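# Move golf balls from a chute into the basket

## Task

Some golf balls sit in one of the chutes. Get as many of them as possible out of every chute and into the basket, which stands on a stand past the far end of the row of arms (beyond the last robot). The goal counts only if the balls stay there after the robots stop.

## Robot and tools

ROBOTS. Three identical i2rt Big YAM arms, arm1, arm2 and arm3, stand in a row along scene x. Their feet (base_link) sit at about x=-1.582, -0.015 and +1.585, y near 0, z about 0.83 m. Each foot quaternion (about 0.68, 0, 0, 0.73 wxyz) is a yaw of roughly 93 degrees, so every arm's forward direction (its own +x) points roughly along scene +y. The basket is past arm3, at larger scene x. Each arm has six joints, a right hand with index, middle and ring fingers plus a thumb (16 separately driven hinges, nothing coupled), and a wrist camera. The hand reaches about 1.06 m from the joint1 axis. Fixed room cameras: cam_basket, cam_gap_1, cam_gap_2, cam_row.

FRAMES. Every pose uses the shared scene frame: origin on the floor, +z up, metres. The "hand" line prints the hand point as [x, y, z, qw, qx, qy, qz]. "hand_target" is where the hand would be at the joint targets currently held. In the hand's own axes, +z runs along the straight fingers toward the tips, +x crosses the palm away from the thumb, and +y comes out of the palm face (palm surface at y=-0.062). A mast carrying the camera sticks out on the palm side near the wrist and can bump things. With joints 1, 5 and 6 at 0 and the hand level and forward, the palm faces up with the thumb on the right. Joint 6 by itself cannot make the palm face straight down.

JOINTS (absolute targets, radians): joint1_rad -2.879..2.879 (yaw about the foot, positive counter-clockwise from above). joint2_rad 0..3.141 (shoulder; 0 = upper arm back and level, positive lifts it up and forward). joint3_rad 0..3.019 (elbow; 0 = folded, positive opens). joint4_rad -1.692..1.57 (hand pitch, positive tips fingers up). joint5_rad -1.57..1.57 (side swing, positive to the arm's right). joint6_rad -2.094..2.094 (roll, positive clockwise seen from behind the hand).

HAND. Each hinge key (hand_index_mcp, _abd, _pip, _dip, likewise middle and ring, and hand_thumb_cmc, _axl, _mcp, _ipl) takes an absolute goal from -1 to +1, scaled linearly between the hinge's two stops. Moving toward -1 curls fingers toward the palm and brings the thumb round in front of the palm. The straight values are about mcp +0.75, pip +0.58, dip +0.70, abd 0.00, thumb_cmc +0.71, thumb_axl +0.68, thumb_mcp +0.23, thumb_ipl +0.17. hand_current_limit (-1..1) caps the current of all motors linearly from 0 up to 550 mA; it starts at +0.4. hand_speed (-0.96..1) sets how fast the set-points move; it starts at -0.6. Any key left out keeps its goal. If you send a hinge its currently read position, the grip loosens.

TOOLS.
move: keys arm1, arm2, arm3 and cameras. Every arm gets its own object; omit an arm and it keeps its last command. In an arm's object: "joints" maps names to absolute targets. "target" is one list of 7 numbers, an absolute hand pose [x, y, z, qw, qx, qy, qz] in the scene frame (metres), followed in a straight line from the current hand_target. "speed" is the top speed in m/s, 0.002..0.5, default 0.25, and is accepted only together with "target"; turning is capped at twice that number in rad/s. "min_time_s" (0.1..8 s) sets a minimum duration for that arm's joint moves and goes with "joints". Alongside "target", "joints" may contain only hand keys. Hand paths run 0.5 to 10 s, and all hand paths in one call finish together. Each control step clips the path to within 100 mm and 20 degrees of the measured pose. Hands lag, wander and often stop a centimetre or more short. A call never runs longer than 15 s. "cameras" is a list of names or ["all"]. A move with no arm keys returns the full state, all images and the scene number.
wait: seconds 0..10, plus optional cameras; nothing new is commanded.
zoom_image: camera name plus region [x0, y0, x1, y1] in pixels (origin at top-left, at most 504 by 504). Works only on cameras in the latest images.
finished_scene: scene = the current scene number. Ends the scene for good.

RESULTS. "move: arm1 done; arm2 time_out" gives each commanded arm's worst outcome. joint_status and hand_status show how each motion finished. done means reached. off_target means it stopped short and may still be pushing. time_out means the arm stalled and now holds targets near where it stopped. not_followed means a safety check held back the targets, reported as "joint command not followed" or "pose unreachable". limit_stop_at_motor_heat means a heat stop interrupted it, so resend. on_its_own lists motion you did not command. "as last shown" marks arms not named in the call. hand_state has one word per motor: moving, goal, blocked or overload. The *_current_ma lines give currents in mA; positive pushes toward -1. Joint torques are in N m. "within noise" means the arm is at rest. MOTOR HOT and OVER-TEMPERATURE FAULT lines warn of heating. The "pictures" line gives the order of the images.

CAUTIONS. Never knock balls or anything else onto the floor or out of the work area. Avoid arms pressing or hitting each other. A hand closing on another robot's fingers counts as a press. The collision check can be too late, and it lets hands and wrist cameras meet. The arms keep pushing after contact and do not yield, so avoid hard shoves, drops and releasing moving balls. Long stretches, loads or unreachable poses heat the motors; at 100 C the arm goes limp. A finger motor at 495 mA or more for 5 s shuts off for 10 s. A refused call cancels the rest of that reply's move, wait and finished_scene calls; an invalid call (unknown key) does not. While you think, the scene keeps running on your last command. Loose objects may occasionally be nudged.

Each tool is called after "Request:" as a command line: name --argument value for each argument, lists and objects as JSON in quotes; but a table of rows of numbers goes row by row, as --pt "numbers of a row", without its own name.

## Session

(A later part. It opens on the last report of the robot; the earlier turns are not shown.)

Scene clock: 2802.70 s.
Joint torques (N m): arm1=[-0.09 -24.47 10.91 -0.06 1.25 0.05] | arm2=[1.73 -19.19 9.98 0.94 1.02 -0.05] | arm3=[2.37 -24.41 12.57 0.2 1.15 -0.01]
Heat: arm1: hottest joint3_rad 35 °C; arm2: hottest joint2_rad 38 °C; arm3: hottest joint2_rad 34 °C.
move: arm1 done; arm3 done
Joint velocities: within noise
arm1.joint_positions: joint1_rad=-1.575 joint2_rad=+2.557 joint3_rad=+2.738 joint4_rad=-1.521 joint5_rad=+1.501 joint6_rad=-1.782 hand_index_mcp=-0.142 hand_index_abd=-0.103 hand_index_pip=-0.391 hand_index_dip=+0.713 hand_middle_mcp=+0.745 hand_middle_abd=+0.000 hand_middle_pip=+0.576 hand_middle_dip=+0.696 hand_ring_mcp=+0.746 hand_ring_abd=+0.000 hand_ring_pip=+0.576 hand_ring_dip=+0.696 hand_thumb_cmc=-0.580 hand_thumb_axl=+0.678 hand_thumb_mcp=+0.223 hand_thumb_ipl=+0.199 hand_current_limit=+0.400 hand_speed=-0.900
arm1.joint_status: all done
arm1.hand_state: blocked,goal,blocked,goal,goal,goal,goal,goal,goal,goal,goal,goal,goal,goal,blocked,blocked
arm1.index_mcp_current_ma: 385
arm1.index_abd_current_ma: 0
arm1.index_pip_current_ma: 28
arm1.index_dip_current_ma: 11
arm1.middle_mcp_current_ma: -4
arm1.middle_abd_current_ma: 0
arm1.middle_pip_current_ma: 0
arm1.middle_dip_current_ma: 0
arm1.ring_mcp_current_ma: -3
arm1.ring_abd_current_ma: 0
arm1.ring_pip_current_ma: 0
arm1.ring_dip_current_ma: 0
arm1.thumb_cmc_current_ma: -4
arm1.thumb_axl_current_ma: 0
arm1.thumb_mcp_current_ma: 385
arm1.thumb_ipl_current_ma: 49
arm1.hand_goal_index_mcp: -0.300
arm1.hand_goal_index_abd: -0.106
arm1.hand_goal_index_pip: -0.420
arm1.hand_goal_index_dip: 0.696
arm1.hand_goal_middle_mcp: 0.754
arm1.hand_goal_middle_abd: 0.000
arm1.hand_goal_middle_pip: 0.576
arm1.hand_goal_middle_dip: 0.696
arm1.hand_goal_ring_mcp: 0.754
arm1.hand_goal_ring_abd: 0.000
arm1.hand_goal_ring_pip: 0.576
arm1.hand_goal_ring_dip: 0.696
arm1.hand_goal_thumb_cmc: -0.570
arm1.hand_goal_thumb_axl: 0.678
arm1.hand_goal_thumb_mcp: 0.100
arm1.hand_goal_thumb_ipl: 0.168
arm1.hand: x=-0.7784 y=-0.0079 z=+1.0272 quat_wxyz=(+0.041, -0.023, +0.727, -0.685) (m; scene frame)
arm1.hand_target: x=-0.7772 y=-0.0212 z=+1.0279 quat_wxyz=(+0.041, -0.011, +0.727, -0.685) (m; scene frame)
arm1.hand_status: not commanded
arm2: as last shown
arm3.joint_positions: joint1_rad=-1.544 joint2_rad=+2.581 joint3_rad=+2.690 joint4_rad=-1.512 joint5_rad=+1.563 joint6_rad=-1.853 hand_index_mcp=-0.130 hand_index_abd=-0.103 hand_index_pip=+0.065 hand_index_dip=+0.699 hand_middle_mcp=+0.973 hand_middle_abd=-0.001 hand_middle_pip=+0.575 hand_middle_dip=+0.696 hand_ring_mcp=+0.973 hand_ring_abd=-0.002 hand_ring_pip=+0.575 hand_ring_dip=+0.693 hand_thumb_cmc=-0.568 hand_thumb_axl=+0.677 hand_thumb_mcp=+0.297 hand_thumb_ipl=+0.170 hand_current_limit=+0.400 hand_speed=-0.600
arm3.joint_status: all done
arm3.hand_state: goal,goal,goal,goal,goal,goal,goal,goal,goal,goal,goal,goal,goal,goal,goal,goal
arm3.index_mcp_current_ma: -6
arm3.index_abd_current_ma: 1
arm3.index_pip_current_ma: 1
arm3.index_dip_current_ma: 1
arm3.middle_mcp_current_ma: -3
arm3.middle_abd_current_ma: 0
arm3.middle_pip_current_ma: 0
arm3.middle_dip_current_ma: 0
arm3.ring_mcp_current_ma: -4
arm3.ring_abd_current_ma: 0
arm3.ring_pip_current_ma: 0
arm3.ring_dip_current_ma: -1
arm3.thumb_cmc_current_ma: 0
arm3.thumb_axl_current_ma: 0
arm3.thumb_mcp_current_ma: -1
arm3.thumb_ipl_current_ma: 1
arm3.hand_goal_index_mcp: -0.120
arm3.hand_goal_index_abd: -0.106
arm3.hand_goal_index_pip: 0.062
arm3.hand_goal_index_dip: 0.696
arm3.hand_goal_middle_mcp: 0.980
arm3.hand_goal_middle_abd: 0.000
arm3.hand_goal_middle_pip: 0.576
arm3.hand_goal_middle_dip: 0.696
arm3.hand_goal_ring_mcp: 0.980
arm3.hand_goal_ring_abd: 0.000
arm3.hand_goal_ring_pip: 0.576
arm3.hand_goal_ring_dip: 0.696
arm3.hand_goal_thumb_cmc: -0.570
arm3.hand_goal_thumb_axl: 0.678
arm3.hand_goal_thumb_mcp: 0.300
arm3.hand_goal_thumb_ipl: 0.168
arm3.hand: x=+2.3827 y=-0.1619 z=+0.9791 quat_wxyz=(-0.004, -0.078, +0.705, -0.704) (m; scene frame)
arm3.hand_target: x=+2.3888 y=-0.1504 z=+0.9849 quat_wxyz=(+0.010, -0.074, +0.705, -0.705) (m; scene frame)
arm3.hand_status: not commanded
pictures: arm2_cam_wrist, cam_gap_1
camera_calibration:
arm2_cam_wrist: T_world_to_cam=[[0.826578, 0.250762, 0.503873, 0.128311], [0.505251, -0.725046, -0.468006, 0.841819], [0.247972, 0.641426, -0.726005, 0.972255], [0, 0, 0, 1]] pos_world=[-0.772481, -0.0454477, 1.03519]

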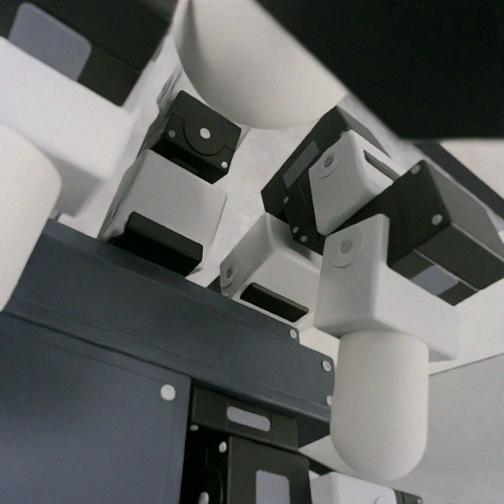

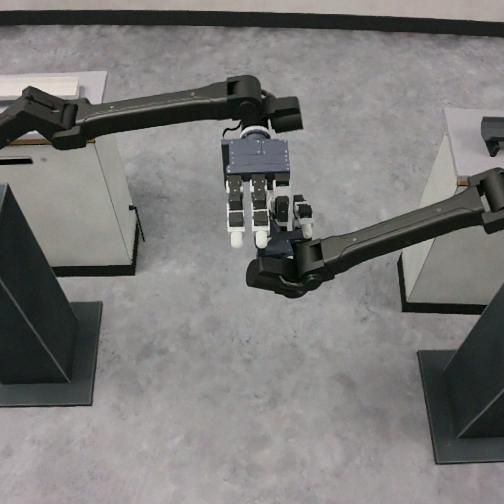

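Request:
move --arm1 '{"joints":{"hand_speed":-0.4,"hand_index_mcp":0.03,"hand_thumb_mcp":0.29}}' --arm3 '{"joints":{"joint1_rad":-1.4,"joint2_rad":1.9,"joint3_rad":2.25,"joint4_rad":-1.66},"min_time_s":5}' --cameras '["cam_gap_1","arm2_cam_wrist"]'

Request:
move --arm1 '{"target":[-0.774,-0.004,1.045,0.041,-0.008,0.728,-0.685],"speed":0.04}' --arm3 '{"joints":{"joint1_rad":0,"joint2_rad":1.7,"joint3_rad":2.1,"joint4_rad":-1.66},"min_time_s":4}' --cameras '["cam_basket","arm2_cam_wrist"]'

Scene clock: 2811.23 s.
Joint torques (N m): arm1=[-0.26 -24.47 10.92 -0.08 1.26 0.02] | arm2=[1.32 -19.19 9.99 0.95 1.06 -0.04] | arm3=[2.43 -19.55 8.27 0.39 1.13 0.01]
Heat: arm1: hottest joint2_rad 34 °C; arm2: hottest joint2_rad 39 °C; arm3: hottest joint2_rad 34 °C.
move: arm1 done; arm3 done
Joint velocities: within noise
arm1.joint_positions: joint1_rad=-1.576 joint2_rad=+2.557 joint3_rad=+2.738 joint4_rad=-1.521 joint5_rad=+1.501 joint6_rad=-1.780 hand_index_mcp=+0.021 hand_index_abd=-0.103 hand_index_pip=-0.415 hand_index_dip=+0.699 hand_middle_mcp=+0.745 hand_middle_abd=+0.000 hand_middle_pip=+0.576 hand_middle_dip=+0.696 hand_ring_mcp=+0.746 hand_ring_abd=+0.000 hand_ring_pip=+0.576 hand_ring_dip=+0.696 hand_thumb_cmc=-0.574 hand_thumb_axl=+0.678 hand_thumb_mcp=+0.288 hand_thumb_ipl=+0.170 hand_current_limit=+0.400 hand_speed=-0.400
arm1.joint_status: all done
arm1.hand_state: goal,goal,goal,goal,goal,goal,goal,goal,goal,goal,goal,goal,goal,goal,goal,goal
arm1.index_mcp_current_ma: -4
arm1.index_abd_current_ma: 0
arm1.index_pip_current_ma: 1
arm1.index_dip_current_ma: 1
arm1.middle_mcp_current_ma: -4
arm1.middle_abd_current_ma: 0
arm1.middle_pip_current_ma: 0
arm1.middle_dip_current_ma: 0
arm1.ring_mcp_current_ma: -3
arm1.ring_abd_current_ma: 0
arm1.ring_pip_current_ma: 0
arm1.ring_dip_current_ma: 0
arm1.thumb_cmc_current_ma: -1
arm1.thumb_axl_current_ma: 0
arm1.thumb_mcp_current_ma: 0
arm1.thumb_ipl_current_ma: 1
arm1.hand_goal_index_mcp: 0.030
arm1.hand_goal_index_abd: -0.106
arm1.hand_goal_index_pip: -0.420
arm1.hand_goal_index_dip: 0.696
arm1.hand_goal_middle_mcp: 0.754
arm1.hand_goal_middle_abd: 0.000
arm1.hand_goal_middle_pip: 0.576
arm1.hand_goal_middle_dip: 0.696
arm1.hand_goal_ring_mcp: 0.754
arm1.hand_goal_ring_abd: 0.000
arm1.hand_goal_ring_pip: 0.576
arm1.hand_goal_ring_dip: 0.696
arm1.hand_goal_thumb_cmc: -0.570
arm1.hand_goal_thumb_axl: 0.678
arm1.hand_goal_thumb_mcp: 0.290
arm1.hand_goal_thumb_ipl: 0.168
arm1.hand: x=-0.7783 y=-0.0082 z=+1.0273 quat_wxyz=(+0.041, -0.022, +0.727, -0.685) (m; scene frame)
arm1.hand_target: x=-0.7773 y=-0.0213 z=+1.0279 quat_wxyz=(+0.041, -0.011, +0.727, -0.685) (m; scene frame)
arm1.hand_status: not commanded
arm2: as last shown
arm2.joint_positions: joint1_rad=+1.632 joint2_rad=+2.423 joint3_rad=+1.938 joint4_rad=-0.611 joint5_rad=+1.390 joint6_rad=+1.183 hand_index_mcp=-0.340 hand_index_abd=+0.001 hand_index_pip=-0.882 hand_index_dip=+0.408 hand_middle_mcp=+0.430 hand_middle_abd=-0.002 hand_middle_pip=-0.076 hand_middle_dip=+0.694 hand_ring_mcp=-0.340 hand_ring_abd=+0.001 hand_ring_pip=-0.882 hand_ring_dip=+0.409 hand_thumb_cmc=+0.723 hand_thumb_axl=+0.677 hand_thumb_mcp=+0.226 hand_thumb_ipl=+0.168 hand_current_limit=+0.400 hand_speed=-0.600
arm2.index_mcp_current_ma: 7
arm2.index_pip_current_ma: -1
arm2.index_dip_current_ma: 9
arm2.middle_mcp_current_ma: 89
arm2.middle_abd_current_ma: -7
arm2.middle_pip_current_ma: 18
arm2.ring_pip_current_ma: -1
arm2.thumb_cmc_current_ma: 40
arm2.thumb_mcp_current_ma: -2
arm2.hand: x=-0.7380 y=+0.0818 z=+0.9819 quat_wxyz=(-0.099, -0.034, +0.761, +0.641) (m; scene frame)
arm2.hand_target: x=-0.7462 y=+0.0847 z=+0.9931 quat_wxyz=(-0.118, -0.012, +0.759, +0.640) (m; scene frame)
arm3.joint_positions: joint1_rad=-1.414 joint2_rad=+1.916 joint3_rad=+2.252 joint4_rad=-1.652 joint5_rad=+1.563 joint6_rad=-1.853 hand_index_mcp=-0.130 hand_index_abd=-0.103 hand_index_pip=+0.065 hand_index_dip=+0.699 hand_middle_mcp=+0.973 hand_middle_abd=-0.001 hand_middle_pip=+0.575 hand_middle_dip=+0.696 hand_ring_mcp=+0.973 hand_ring_abd=-0.002 hand_ring_pip=+0.575 hand_ring_dip=+0.693 hand_thumb_cmc=-0.568 hand_thumb_axl=+0.677 hand_thumb_mcp=+0.297 hand_thumb_ipl=+0.170 hand_current_limit=+0.400 hand_speed=-0.600
arm3.joint_status: all done
arm3.hand_state: goal,goal,goal,goal,goal,goal,goal,goal,goal,goal,goal,goal,goal,goal,goal,goal
arm3.index_mcp_current_ma: -6
arm3.index_abd_current_ma: 1
arm3.index_pip_current_ma: 1
arm3.index_dip_current_ma: 1
arm3.middle_mcp_current_ma: -3
arm3.middle_abd_current_ma: 0
arm3.middle_pip_current_ma: 0
arm3.middle_dip_current_ma: 0
arm3.ring_mcp_current_ma: -4
arm3.ring_abd_current_ma: 0
arm3.ring_pip_current_ma: 0
arm3.ring_dip_current_ma: -1
arm3.thumb_cmc_current_ma: 0
arm3.thumb_axl_current_ma: 0
arm3.thumb_mcp_current_ma: -1
arm3.thumb_ipl_current_ma: 1
arm3.hand_goal_index_mcp: -0.120
arm3.hand_goal_index_abd: -0.106
arm3.hand_goal_index_pip: 0.062
arm3.hand_goal_index_dip: 0.696
arm3.hand_goal_middle_mcp: 0.980
arm3.hand_goal_middle_abd: 0.000
arm3.hand_goal_middle_pip: 0.576
arm3.hand_goal_middle_dip: 0.696
arm3.hand_goal_ring_mcp: 0.980
arm3.hand_goal_ring_abd: 0.000
arm3.hand_goal_ring_pip: 0.576
arm3.hand_goal_ring_dip: 0.696
arm3.hand_goal_thumb_cmc: -0.570
arm3.hand_goal_thumb_axl: 0.678
arm3.hand_goal_thumb_mcp: 0.300
arm3.hand_goal_thumb_ipl: 0.168
arm3.hand: x=+2.2227 y=-0.0971 z=+1.2565 quat_wxyz=(+0.073, -0.093, +0.704, -0.701) (m; scene frame)
arm3.hand_target: x=+2.2172 y=-0.0899 z=+1.2649 quat_wxyz=(+0.081, -0.095, +0.703, -0.700) (m; scene frame)
arm3.hand_status: not commanded
pictures: arm2_cam_wrist, cam_gap_1
camera_calibration:
arm2_cam_wrist: T_world_to_cam=[[0.827309, 0.25101, 0.502548, 0.130165], [0.504537, -0.725366, -0.46828, 0.841414], [0.246989, 0.640966, -0.726745, 0.971981], [0, 0, 0, 1]] pos_world=[-0.772279, -0.0453465, 1.03499]

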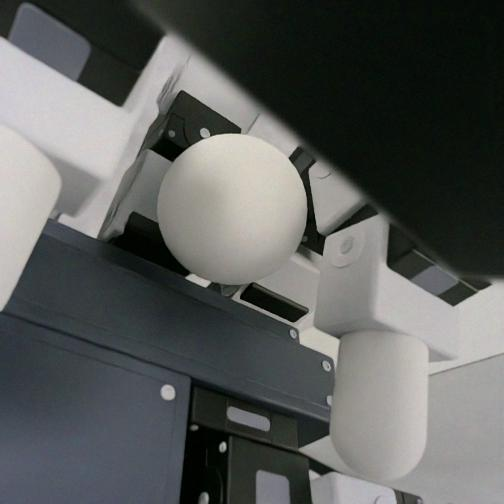

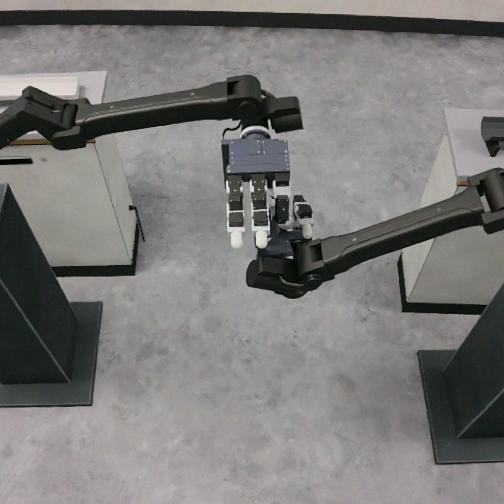

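Scene clock: 2815.70 s.
Joint torques (N m): arm1=[1.2 -25.05 12.96 0.2 1.31 -0.17] | arm2=[1.38 -19.31 10 1.02 1.04 -0.05] | arm3=[1.2 -16.91 8.12 0.44 1.11 0.02]
Heat: arm1: hottest joint2_rad 34 °C; arm2: hottest joint2_rad 39 °C; arm3: hottest joint2_rad 34 °C.
move: arm1 off_target; arm3 done
Joint velocities: within noise
arm1.joint_positions: joint1_rad=-1.576 joint2_rad=+2.557 joint3_rad=+2.738 joint4_rad=-1.521 joint5_rad=+1.501 joint6_rad=-1.790 hand_index_mcp=+0.021 hand_index_abd=-0.103 hand_index_pip=-0.415 hand_index_dip=+0.699 hand_middle_mcp=+0.745 hand_middle_abd=+0.000 hand_middle_pip=+0.576 hand_middle_dip=+0.696 hand_ring_mcp=+0.746 hand_ring_abd=+0.000 hand_ring_pip=+0.576 hand_ring_dip=+0.696 hand_thumb_cmc=-0.573 hand_thumb_axl=+0.678 hand_thumb_mcp=+0.288 hand_thumb_ipl=+0.170 hand_current_limit=+0.400 hand_speed=-0.400
arm1.joint_status: not commanded
arm1.hand_state: goal,goal,goal,goal,goal,goal,goal,goal,goal,goal,goal,goal,goal,goal,goal,goal
arm1.index_mcp_current_ma: -4
arm1.index_abd_current_ma: 0
arm1.index_pip_current_ma: 1
arm1.index_dip_current_ma: 1
arm1.middle_mcp_current_ma: -4
arm1.middle_abd_current_ma: 0
arm1.middle_pip_current_ma: 0
arm1.middle_dip_current_ma: 0
arm1.ring_mcp_current_ma: -3
arm1.ring_abd_current_ma: 0
arm1.ring_pip_current_ma: 0
arm1.ring_dip_current_ma: 0
arm1.thumb_cmc_current_ma: -1
arm1.thumb_axl_current_ma: 0
arm1.thumb_mcp_current_ma: 0
arm1.thumb_ipl_current_ma: 1
arm1.hand_goal_index_mcp: 0.030
arm1.hand_goal_index_abd: -0.106
arm1.hand_goal_index_pip: -0.420
arm1.hand_goal_index_dip: 0.696
arm1.hand_goal_middle_mcp: 0.754
arm1.hand_goal_middle_abd: 0.000
arm1.hand_goal_middle_pip: 0.576
arm1.hand_goal_middle_dip: 0.696
arm1.hand_goal_ring_mcp: 0.754
arm1.hand_goal_ring_abd: 0.000
arm1.hand_goal_ring_pip: 0.576
arm1.hand_goal_ring_dip: 0.696
arm1.hand_goal_thumb_cmc: -0.570
arm1.hand_goal_thumb_axl: 0.678
arm1.hand_goal_thumb_mcp: 0.290
arm1.hand_goal_thumb_ipl: 0.168
arm1.hand: x=-0.7792 y=-0.0083 z=+1.0270 quat_wxyz=(+0.038, -0.026, +0.727, -0.685) (m; scene frame)
arm1.hand_target: x=-0.7751 y=-0.0044 z=+1.0447 quat_wxyz=(+0.052, -0.017, +0.726, -0.685) (m; scene frame)
arm1.hand_status: off_target (0.019 m and 2.1 deg from the pose sent, 0.019 m and 1.6 deg at the start)
arm2: as last shown
arm3.joint_positions: joint1_rad=-0.002 joint2_rad=+1.719 joint3_rad=+2.103 joint4_rad=-1.652 joint5_rad=+1.563 joint6_rad=-1.853 hand_index_mcp=-0.129 hand_index_abd=-0.103 hand_index_pip=+0.065 hand_index_dip=+0.699 hand_middle_mcp=+0.973 hand_middle_abd=-0.001 hand_middle_pip=+0.575 hand_middle_dip=+0.696 hand_ring_mcp=+0.973 hand_ring_abd=-0.002 hand_ring_pip=+0.575 hand_ring_dip=+0.693 hand_thumb_cmc=-0.568 hand_thumb_axl=+0.677 hand_thumb_mcp=+0.298 hand_thumb_ipl=+0.170 hand_current_limit=+0.400 hand_speed=-0.600
arm3.joint_status: all done
arm3.hand_state: goal,goal,goal,goal,goal,goal,goal,goal,goal,goal,goal,goal,goal,goal,goal,goal
arm3.index_mcp_current_ma: -5
arm3.index_abd_current_ma: 1
arm3.index_pip_current_ma: 1
arm3.index_dip_current_ma: 1
arm3.middle_mcp_current_ma: -3
arm3.middle_abd_current_ma: 0
arm3.middle_pip_current_ma: 0
arm3.middle_dip_current_ma: 0
arm3.ring_mcp_current_ma: -4
arm3.ring_abd_current_ma: 0
arm3.ring_pip_current_ma: 0
arm3.ring_dip_current_ma: -1
arm3.thumb_cmc_current_ma: 0
arm3.thumb_axl_current_ma: 0
arm3.thumb_mcp_current_ma: -1
arm3.thumb_ipl_current_ma: 1
arm3.hand_goal_index_mcp: -0.120
arm3.hand_goal_index_abd: -0.106
arm3.hand_goal_index_pip: 0.062
arm3.hand_goal_index_dip: 0.696
arm3.hand_goal_middle_mcp: 0.980
arm3.hand_goal_middle_abd: 0.000
arm3.hand_goal_middle_pip: 0.576
arm3.hand_goal_middle_dip: 0.696
arm3.hand_goal_ring_mcp: 0.980
arm3.hand_goal_ring_abd: 0.000
arm3.hand_goal_ring_pip: 0.576
arm3.hand_goal_ring_dip: 0.696
arm3.hand_goal_thumb_cmc: -0.570
arm3.hand_goal_thumb_axl: 0.678
arm3.hand_goal_thumb_mcp: 0.300
arm3.hand_goal_thumb_ipl: 0.168
arm3.hand: x=+1.7176 y=+0.4868 z=+1.3070 quat_wxyz=(+0.522, -0.516, +0.488, -0.473) (m; scene frame)
arm3.hand_target: x=+1.7170 y=+0.4791 z=+1.3158 quat_wxyz=(+0.525, -0.513, +0.490, -0.470) (m; scene frame)
arm3.hand_status: not commanded
pictures: arm2_cam_wrist, cam_basket
camera_calibration:
arm2_cam_wrist: T_world_to_cam=[[0.827309, 0.25101, 0.502548, 0.130165], [0.504537, -0.725366, -0.46828, 0.841414], [0.246989, 0.640966, -0.726745, 0.971981], [0, 0, 0, 1]] pos_world=[-0.772279, -0.0453465, 1.03499]

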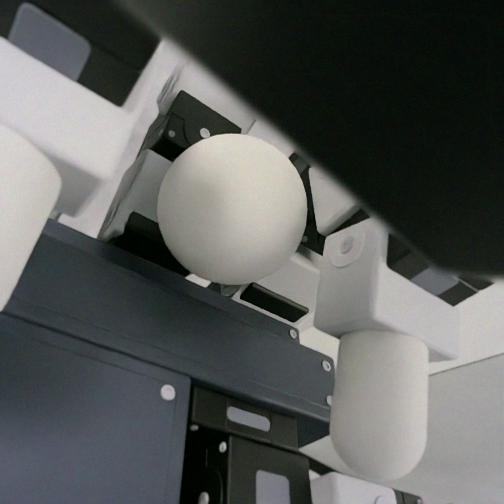

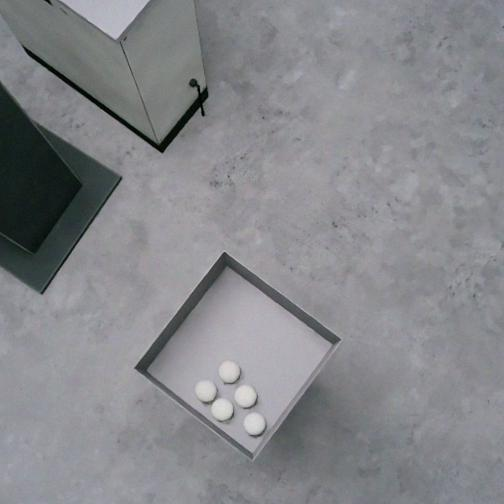

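Request:
move --arm1 '{"target":[-0.772,0.002,1.10,0.041,-0.008,0.728,-0.685],"speed":0.05}' --arm3 '{"joints":{"joint1_rad":1.46},"min_time_s":4}' --cameras '["cam_gap_1","arm2_cam_wrist"]'

Request:
move --arm1 '{"target":[-0.80,-0.004,1.14,0.041,-0.008,0.728,-0.685],"speed":0.1}' --cameras '["cam_gap_1","arm2_cam_wrist"]'

Scene clock: 2822.73 s.
Joint torques (N m): arm1=[1.73 -25.93 12.22 1.31 1.25 -0.17] | arm2=[1.55 -19.25 10.03 0.96 1.04 -0.05] | arm3=[1.9 -16.97 8.1 0.44 1.12 0.02]
Heat: arm1: hottest joint2_rad 34 °C; arm2: hottest joint2_rad 39 °C; arm3: hottest joint2_rad 34 °C.
move: arm1 off_target; arm3 done
Joint velocities: within noise
arm1.joint_positions: joint1_rad=-1.576 joint2_rad=+2.557 joint3_rad=+2.855 joint4_rad=-1.458 joint5_rad=+1.507 joint6_rad=-1.989 hand_index_mcp=+0.021 hand_index_abd=-0.103 hand_index_pip=-0.415 hand_index_dip=+0.699 hand_middle_mcp=+0.745 hand_middle_abd=+0.000 hand_middle_pip=+0.576 hand_middle_dip=+0.696 hand_ring_mcp=+0.746 hand_ring_abd=+0.000 hand_ring_pip=+0.576 hand_ring_dip=+0.696 hand_thumb_cmc=-0.573 hand_thumb_axl=+0.678 hand_thumb_mcp=+0.288 hand_thumb_ipl=+0.170 hand_current_limit=+0.400 hand_speed=-0.400
arm1.joint_status: not commanded
arm1.hand_state: goal,goal,goal,goal,goal,goal,goal,goal,goal,goal,goal,goal,goal,goal,goal,goal
arm1.index_mcp_current_ma: -4
arm1.index_abd_current_ma: 0
arm1.index_pip_current_ma: 1
arm1.index_dip_current_ma: 1
arm1.middle_mcp_current_ma: -4
arm1.middle_abd_current_ma: 0
arm1.middle_pip_current_ma: 0
arm1.middle_dip_current_ma: 0
arm1.ring_mcp_current_ma: -3
arm1.ring_abd_current_ma: 0
arm1.ring_pip_current_ma: 0
arm1.ring_dip_current_ma: 0
arm1.thumb_cmc_current_ma: -1
arm1.thumb_axl_current_ma: 0
arm1.thumb_mcp_current_ma: 0
arm1.thumb_ipl_current_ma: 1
arm1.hand_goal_index_mcp: 0.030
arm1.hand_goal_index_abd: -0.106
arm1.hand_goal_index_pip: -0.420
arm1.hand_goal_index_dip: 0.696
arm1.hand_goal_middle_mcp: 0.754
arm1.hand_goal_middle_abd: 0.000
arm1.hand_goal_middle_pip: 0.576
arm1.hand_goal_middle_dip: 0.696
arm1.hand_goal_ring_mcp: 0.754
arm1.hand_goal_ring_abd: 0.000
arm1.hand_goal_ring_pip: 0.576
arm1.hand_goal_ring_dip: 0.696
arm1.hand_goal_thumb_cmc: -0.570
arm1.hand_goal_thumb_axl: 0.678
arm1.hand_goal_thumb_mcp: 0.290
arm1.hand_goal_thumb_ipl: 0.168
arm1.hand: x=-0.7775 y=-0.0084 z=+1.0758 quat_wxyz=(+0.035, -0.036, +0.723, -0.689) (m; scene frame)
arm1.hand_target: x=-0.7737 y=+0.0016 z=+1.0997 quat_wxyz=(+0.059, -0.022, +0.722, -0.689) (m; scene frame)
arm1.hand_status: off_target (0.027 m and 3.4 deg from the pose sent, 0.074 m and 2.1 deg at the start)
arm2.joint_positions: joint1_rad=+1.632 joint2_rad=+2.423 joint3_rad=+1.938 joint4_rad=-0.611 joint5_rad=+1.390 joint6_rad=+1.183 hand_index_mcp=-0.340 hand_index_abd=+0.001 hand_index_pip=-0.882 hand_index_dip=+0.408 hand_middle_mcp=+0.430 hand_middle_abd=-0.002 hand_middle_pip=-0.076 hand_middle_dip=+0.694 hand_ring_mcp=-0.340 hand_ring_abd=+0.001 hand_ring_pip=-0.882 hand_ring_dip=+0.409 hand_thumb_cmc=+0.723 hand_thumb_axl=+0.677 hand_thumb_mcp=+0.226 hand_thumb_ipl=+0.168 hand_current_limit=+0.400 hand_speed=-0.600
arm2.joint_status: not commanded
arm2.hand_state: goal,goal,goal,goal,goal,goal,goal,goal,goal,goal,goal,goal,goal,goal,goal,goal
arm2.index_mcp_current_ma: 7
arm2.index_abd_current_ma: 2
arm2.index_pip_current_ma: -1
arm2.index_dip_current_ma: 9
arm2.middle_mcp_current_ma: 89
arm2.middle_abd_current_ma: -7
arm2.middle_pip_current_ma: 18
arm2.middle_dip_current_ma: -9
arm2.ring_mcp_current_ma: 8
arm2.ring_abd_current_ma: 2
arm2.ring_pip_current_ma: -1
arm2.ring_dip_current_ma: 11
arm2.thumb_cmc_current_ma: 40
arm2.thumb_axl_current_ma: -4
arm2.thumb_mcp_current_ma: -2
arm2.thumb_ipl_current_ma: -2
arm2.hand_goal_index_mcp: -0.342
arm2.hand_goal_index_abd: 0.000
arm2.hand_goal_index_pip: -0.882
arm2.hand_goal_index_dip: 0.406
arm2.hand_goal_middle_mcp: 0.412
arm2.hand_goal_middle_abd: 0.000
arm2.hand_goal_middle_pip: -0.080
arm2.hand_goal_middle_dip: 0.696
arm2.hand_goal_ring_mcp: -0.342
arm2.hand_goal_ring_abd: 0.000
arm2.hand_goal_ring_pip: -0.882
arm2.hand_goal_ring_dip: 0.406
arm2.hand_goal_thumb_cmc: 0.714
arm2.hand_goal_thumb_axl: 0.678
arm2.hand_goal_thumb_mcp: 0.226
arm2.hand_goal_thumb_ipl: 0.168
arm2.hand: x=-0.7380 y=+0.0818 z=+0.9819 quat_wxyz=(-0.099, -0.034, +0.761, +0.641) (m; scene frame)
arm2.hand_target: x=-0.7462 y=+0.0847 z=+0.9931 quat_wxyz=(-0.118, -0.012, +0.759, +0.640) (m; scene frame)
arm2.hand_status: not commanded
arm3.joint_positions: joint1_rad=+1.458 joint2_rad=+1.719 joint3_rad=+2.103 joint4_rad=-1.652 joint5_rad=+1.563 joint6_rad=-1.853 hand_index_mcp=-0.128 hand_index_abd=-0.103 hand_index_pip=+0.065 hand_index_dip=+0.699 hand_middle_mcp=+0.973 hand_middle_abd=-0.001 hand_middle_pip=+0.575 hand_middle_dip=+0.696 hand_ring_mcp=+0.973 hand_ring_abd=-0.002 hand_ring_pip=+0.575 hand_ring_dip=+0.693 hand_thumb_cmc=-0.568 hand_thumb_axl=+0.677 hand_thumb_mcp=+0.298 hand_thumb_ipl=+0.170 hand_current_limit=+0.400 hand_speed=-0.600
arm3.joint_status: all done
arm3.hand_state: goal,goal,goal,goal,goal,goal,goal,goal,goal,goal,goal,goal,goal,goal,goal,goal
arm3.index_mcp_current_ma: -5
arm3.index_abd_current_ma: 1
arm3.index_pip_current_ma: 1
arm3.index_dip_current_ma: 1
arm3.middle_mcp_current_ma: -3
arm3.middle_abd_current_ma: 0
arm3.middle_pip_current_ma: 0
arm3.middle_dip_current_ma: 0
arm3.ring_mcp_current_ma: -4
arm3.ring_abd_current_ma: 0
arm3.ring_pip_current_ma: 0
arm3.ring_dip_current_ma: -1
arm3.thumb_cmc_current_ma: 0
arm3.thumb_axl_current_ma: 0
arm3.thumb_mcp_current_ma: -1
arm3.thumb_ipl_current_ma: 1
arm3.hand_goal_index_mcp: -0.120
arm3.hand_goal_index_abd: -0.106
arm3.hand_goal_index_pip: 0.062
arm3.hand_goal_index_dip: 0.696
arm3.hand_goal_middle_mcp: 0.980
arm3.hand_goal_middle_abd: 0.000
arm3.hand_goal_middle_pip: 0.576
arm3.hand_goal_middle_dip: 0.696
arm3.hand_goal_ring_mcp: 0.980
arm3.hand_goal_ring_abd: 0.000
arm3.hand_goal_ring_pip: 0.576
arm3.hand_goal_ring_dip: 0.696
arm3.hand_goal_thumb_cmc: -0.570
arm3.hand_goal_thumb_axl: 0.678
arm3.hand_goal_thumb_mcp: 0.300
arm3.hand_goal_thumb_ipl: 0.168
arm3.hand: x=+1.0459 y=+0.1221 z=+1.3076 quat_wxyz=(+0.705, -0.709, +0.020, -0.004) (m; scene frame)
arm3.hand_target: x=+1.0535 y=+0.1209 z=+1.3163 quat_wxyz=(+0.705, -0.709, +0.023, +0.000) (m; scene frame)
arm3.hand_status: not commanded
pictures: arm2_cam_wrist, cam_gap_1
camera_calibration:
arm2_cam_wrist: T_world_to_cam=[[0.827309, 0.25101, 0.502548, 0.130165], [0.504537, -0.725366, -0.46828, 0.841414], [0.246989, 0.640966, -0.726745, 0.971981], [0, 0, 0, 1]] pos_world=[-0.772279, -0.0453465, 1.03499]

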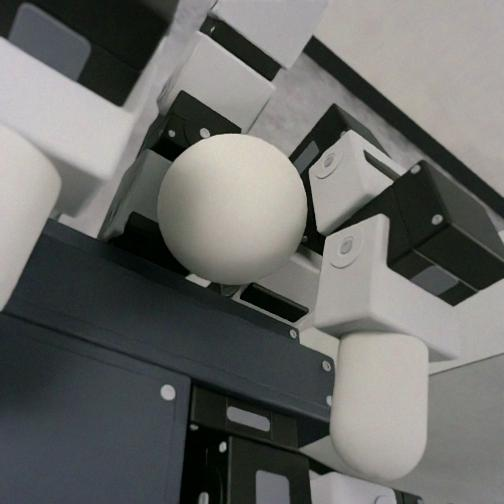

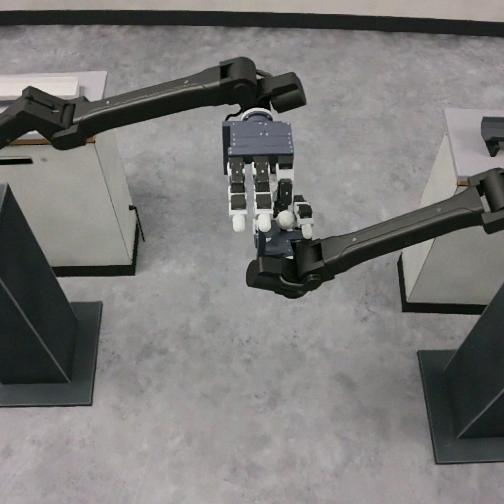

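Scene clock: 2824.23 s.
Joint torques (N m): arm1=[1.32 -25.88 10.48 0.01 1.16 0.04] | arm2=[1.38 -19.14 9.95 0.99 1.03 -0.06] | arm3=[1.44 -17.03 8.1 0.44 1.12 0.02]
Heat: arm1: hottest joint2_rad 34 °C; arm2: hottest joint2_rad 39 °C; arm3: hottest joint2_rad 34 °C.
move: arm1 off_target
Joint velocities: within noise
arm1.joint_positions: joint1_rad=-1.576 joint2_rad=+2.492 joint3_rad=+2.855 joint4_rad=-1.571 joint5_rad=+1.507 joint6_rad=-1.928 hand_index_mcp=+0.021 hand_index_abd=-0.103 hand_index_pip=-0.415 hand_index_dip=+0.699 hand_middle_mcp=+0.745 hand_middle_abd=+0.000 hand_middle_pip=+0.576 hand_middle_dip=+0.696 hand_ring_mcp=+0.746 hand_ring_abd=+0.000 hand_ring_pip=+0.576 hand_ring_dip=+0.696 hand_thumb_cmc=-0.573 hand_thumb_axl=+0.678 hand_thumb_mcp=+0.288 hand_thumb_ipl=+0.170 hand_current_limit=+0.400 hand_speed=-0.400
arm1.joint_status: not commanded
arm1.hand_state: goal,goal,goal,goal,goal,goal,goal,goal,goal,goal,goal,goal,goal,goal,goal,goal
arm1.index_mcp_current_ma: -4
arm1.index_abd_current_ma: 0
arm1.index_pip_current_ma: 1
arm1.index_dip_current_ma: 1
arm1.middle_mcp_current_ma: -4
arm1.middle_abd_current_ma: 0
arm1.middle_pip_current_ma: 0
arm1.middle_dip_current_ma: 0
arm1.ring_mcp_current_ma: -3
arm1.ring_abd_current_ma: 0
arm1.ring_pip_current_ma: 0
arm1.ring_dip_current_ma: 0
arm1.thumb_cmc_current_ma: -1
arm1.thumb_axl_current_ma: 0
arm1.thumb_mcp_current_ma: 0
arm1.thumb_ipl_current_ma: 1
arm1.hand_goal_index_mcp: 0.030
arm1.hand_goal_index_abd: -0.106
arm1.hand_goal_index_pip: -0.420
arm1.hand_goal_index_dip: 0.696
arm1.hand_goal_middle_mcp: 0.754
arm1.hand_goal_middle_abd: 0.000
arm1.hand_goal_middle_pip: 0.576
arm1.hand_goal_middle_dip: 0.696
arm1.hand_goal_ring_mcp: 0.754
arm1.hand_goal_ring_abd: 0.000
arm1.hand_goal_ring_pip: 0.576
arm1.hand_goal_ring_dip: 0.696
arm1.hand_goal_thumb_cmc: -0.570
arm1.hand_goal_thumb_axl: 0.678
arm1.hand_goal_thumb_mcp: 0.290
arm1.hand_goal_thumb_ipl: 0.168
arm1.hand: x=-0.7993 y=-0.0096 z=+1.1210 quat_wxyz=(+0.038, -0.030, +0.724, -0.688) (m; scene frame)
arm1.hand_target: x=-0.8006 y=-0.0045 z=+1.1398 quat_wxyz=(+0.054, -0.019, +0.724, -0.687) (m; scene frame)
arm1.hand_status: off_target (0.020 m and 2.7 deg from the pose sent, 0.068 m and 3.4 deg at the start)
arm2, arm3: as last shown
pictures: arm2_cam_wrist, cam_gap_1
camera_calibration:
arm2_cam_wrist: T_world_to_cam=[[0.827309, 0.25101, 0.502548, 0.130165], [0.504537, -0.725366, -0.46828, 0.841414], [0.246989, 0.640966, -0.726745, 0.971981], [0, 0, 0, 1]] pos_world=[-0.772279, -0.0453465, 1.03499]

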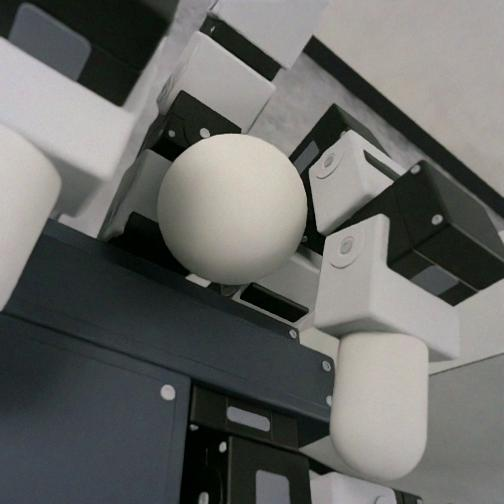

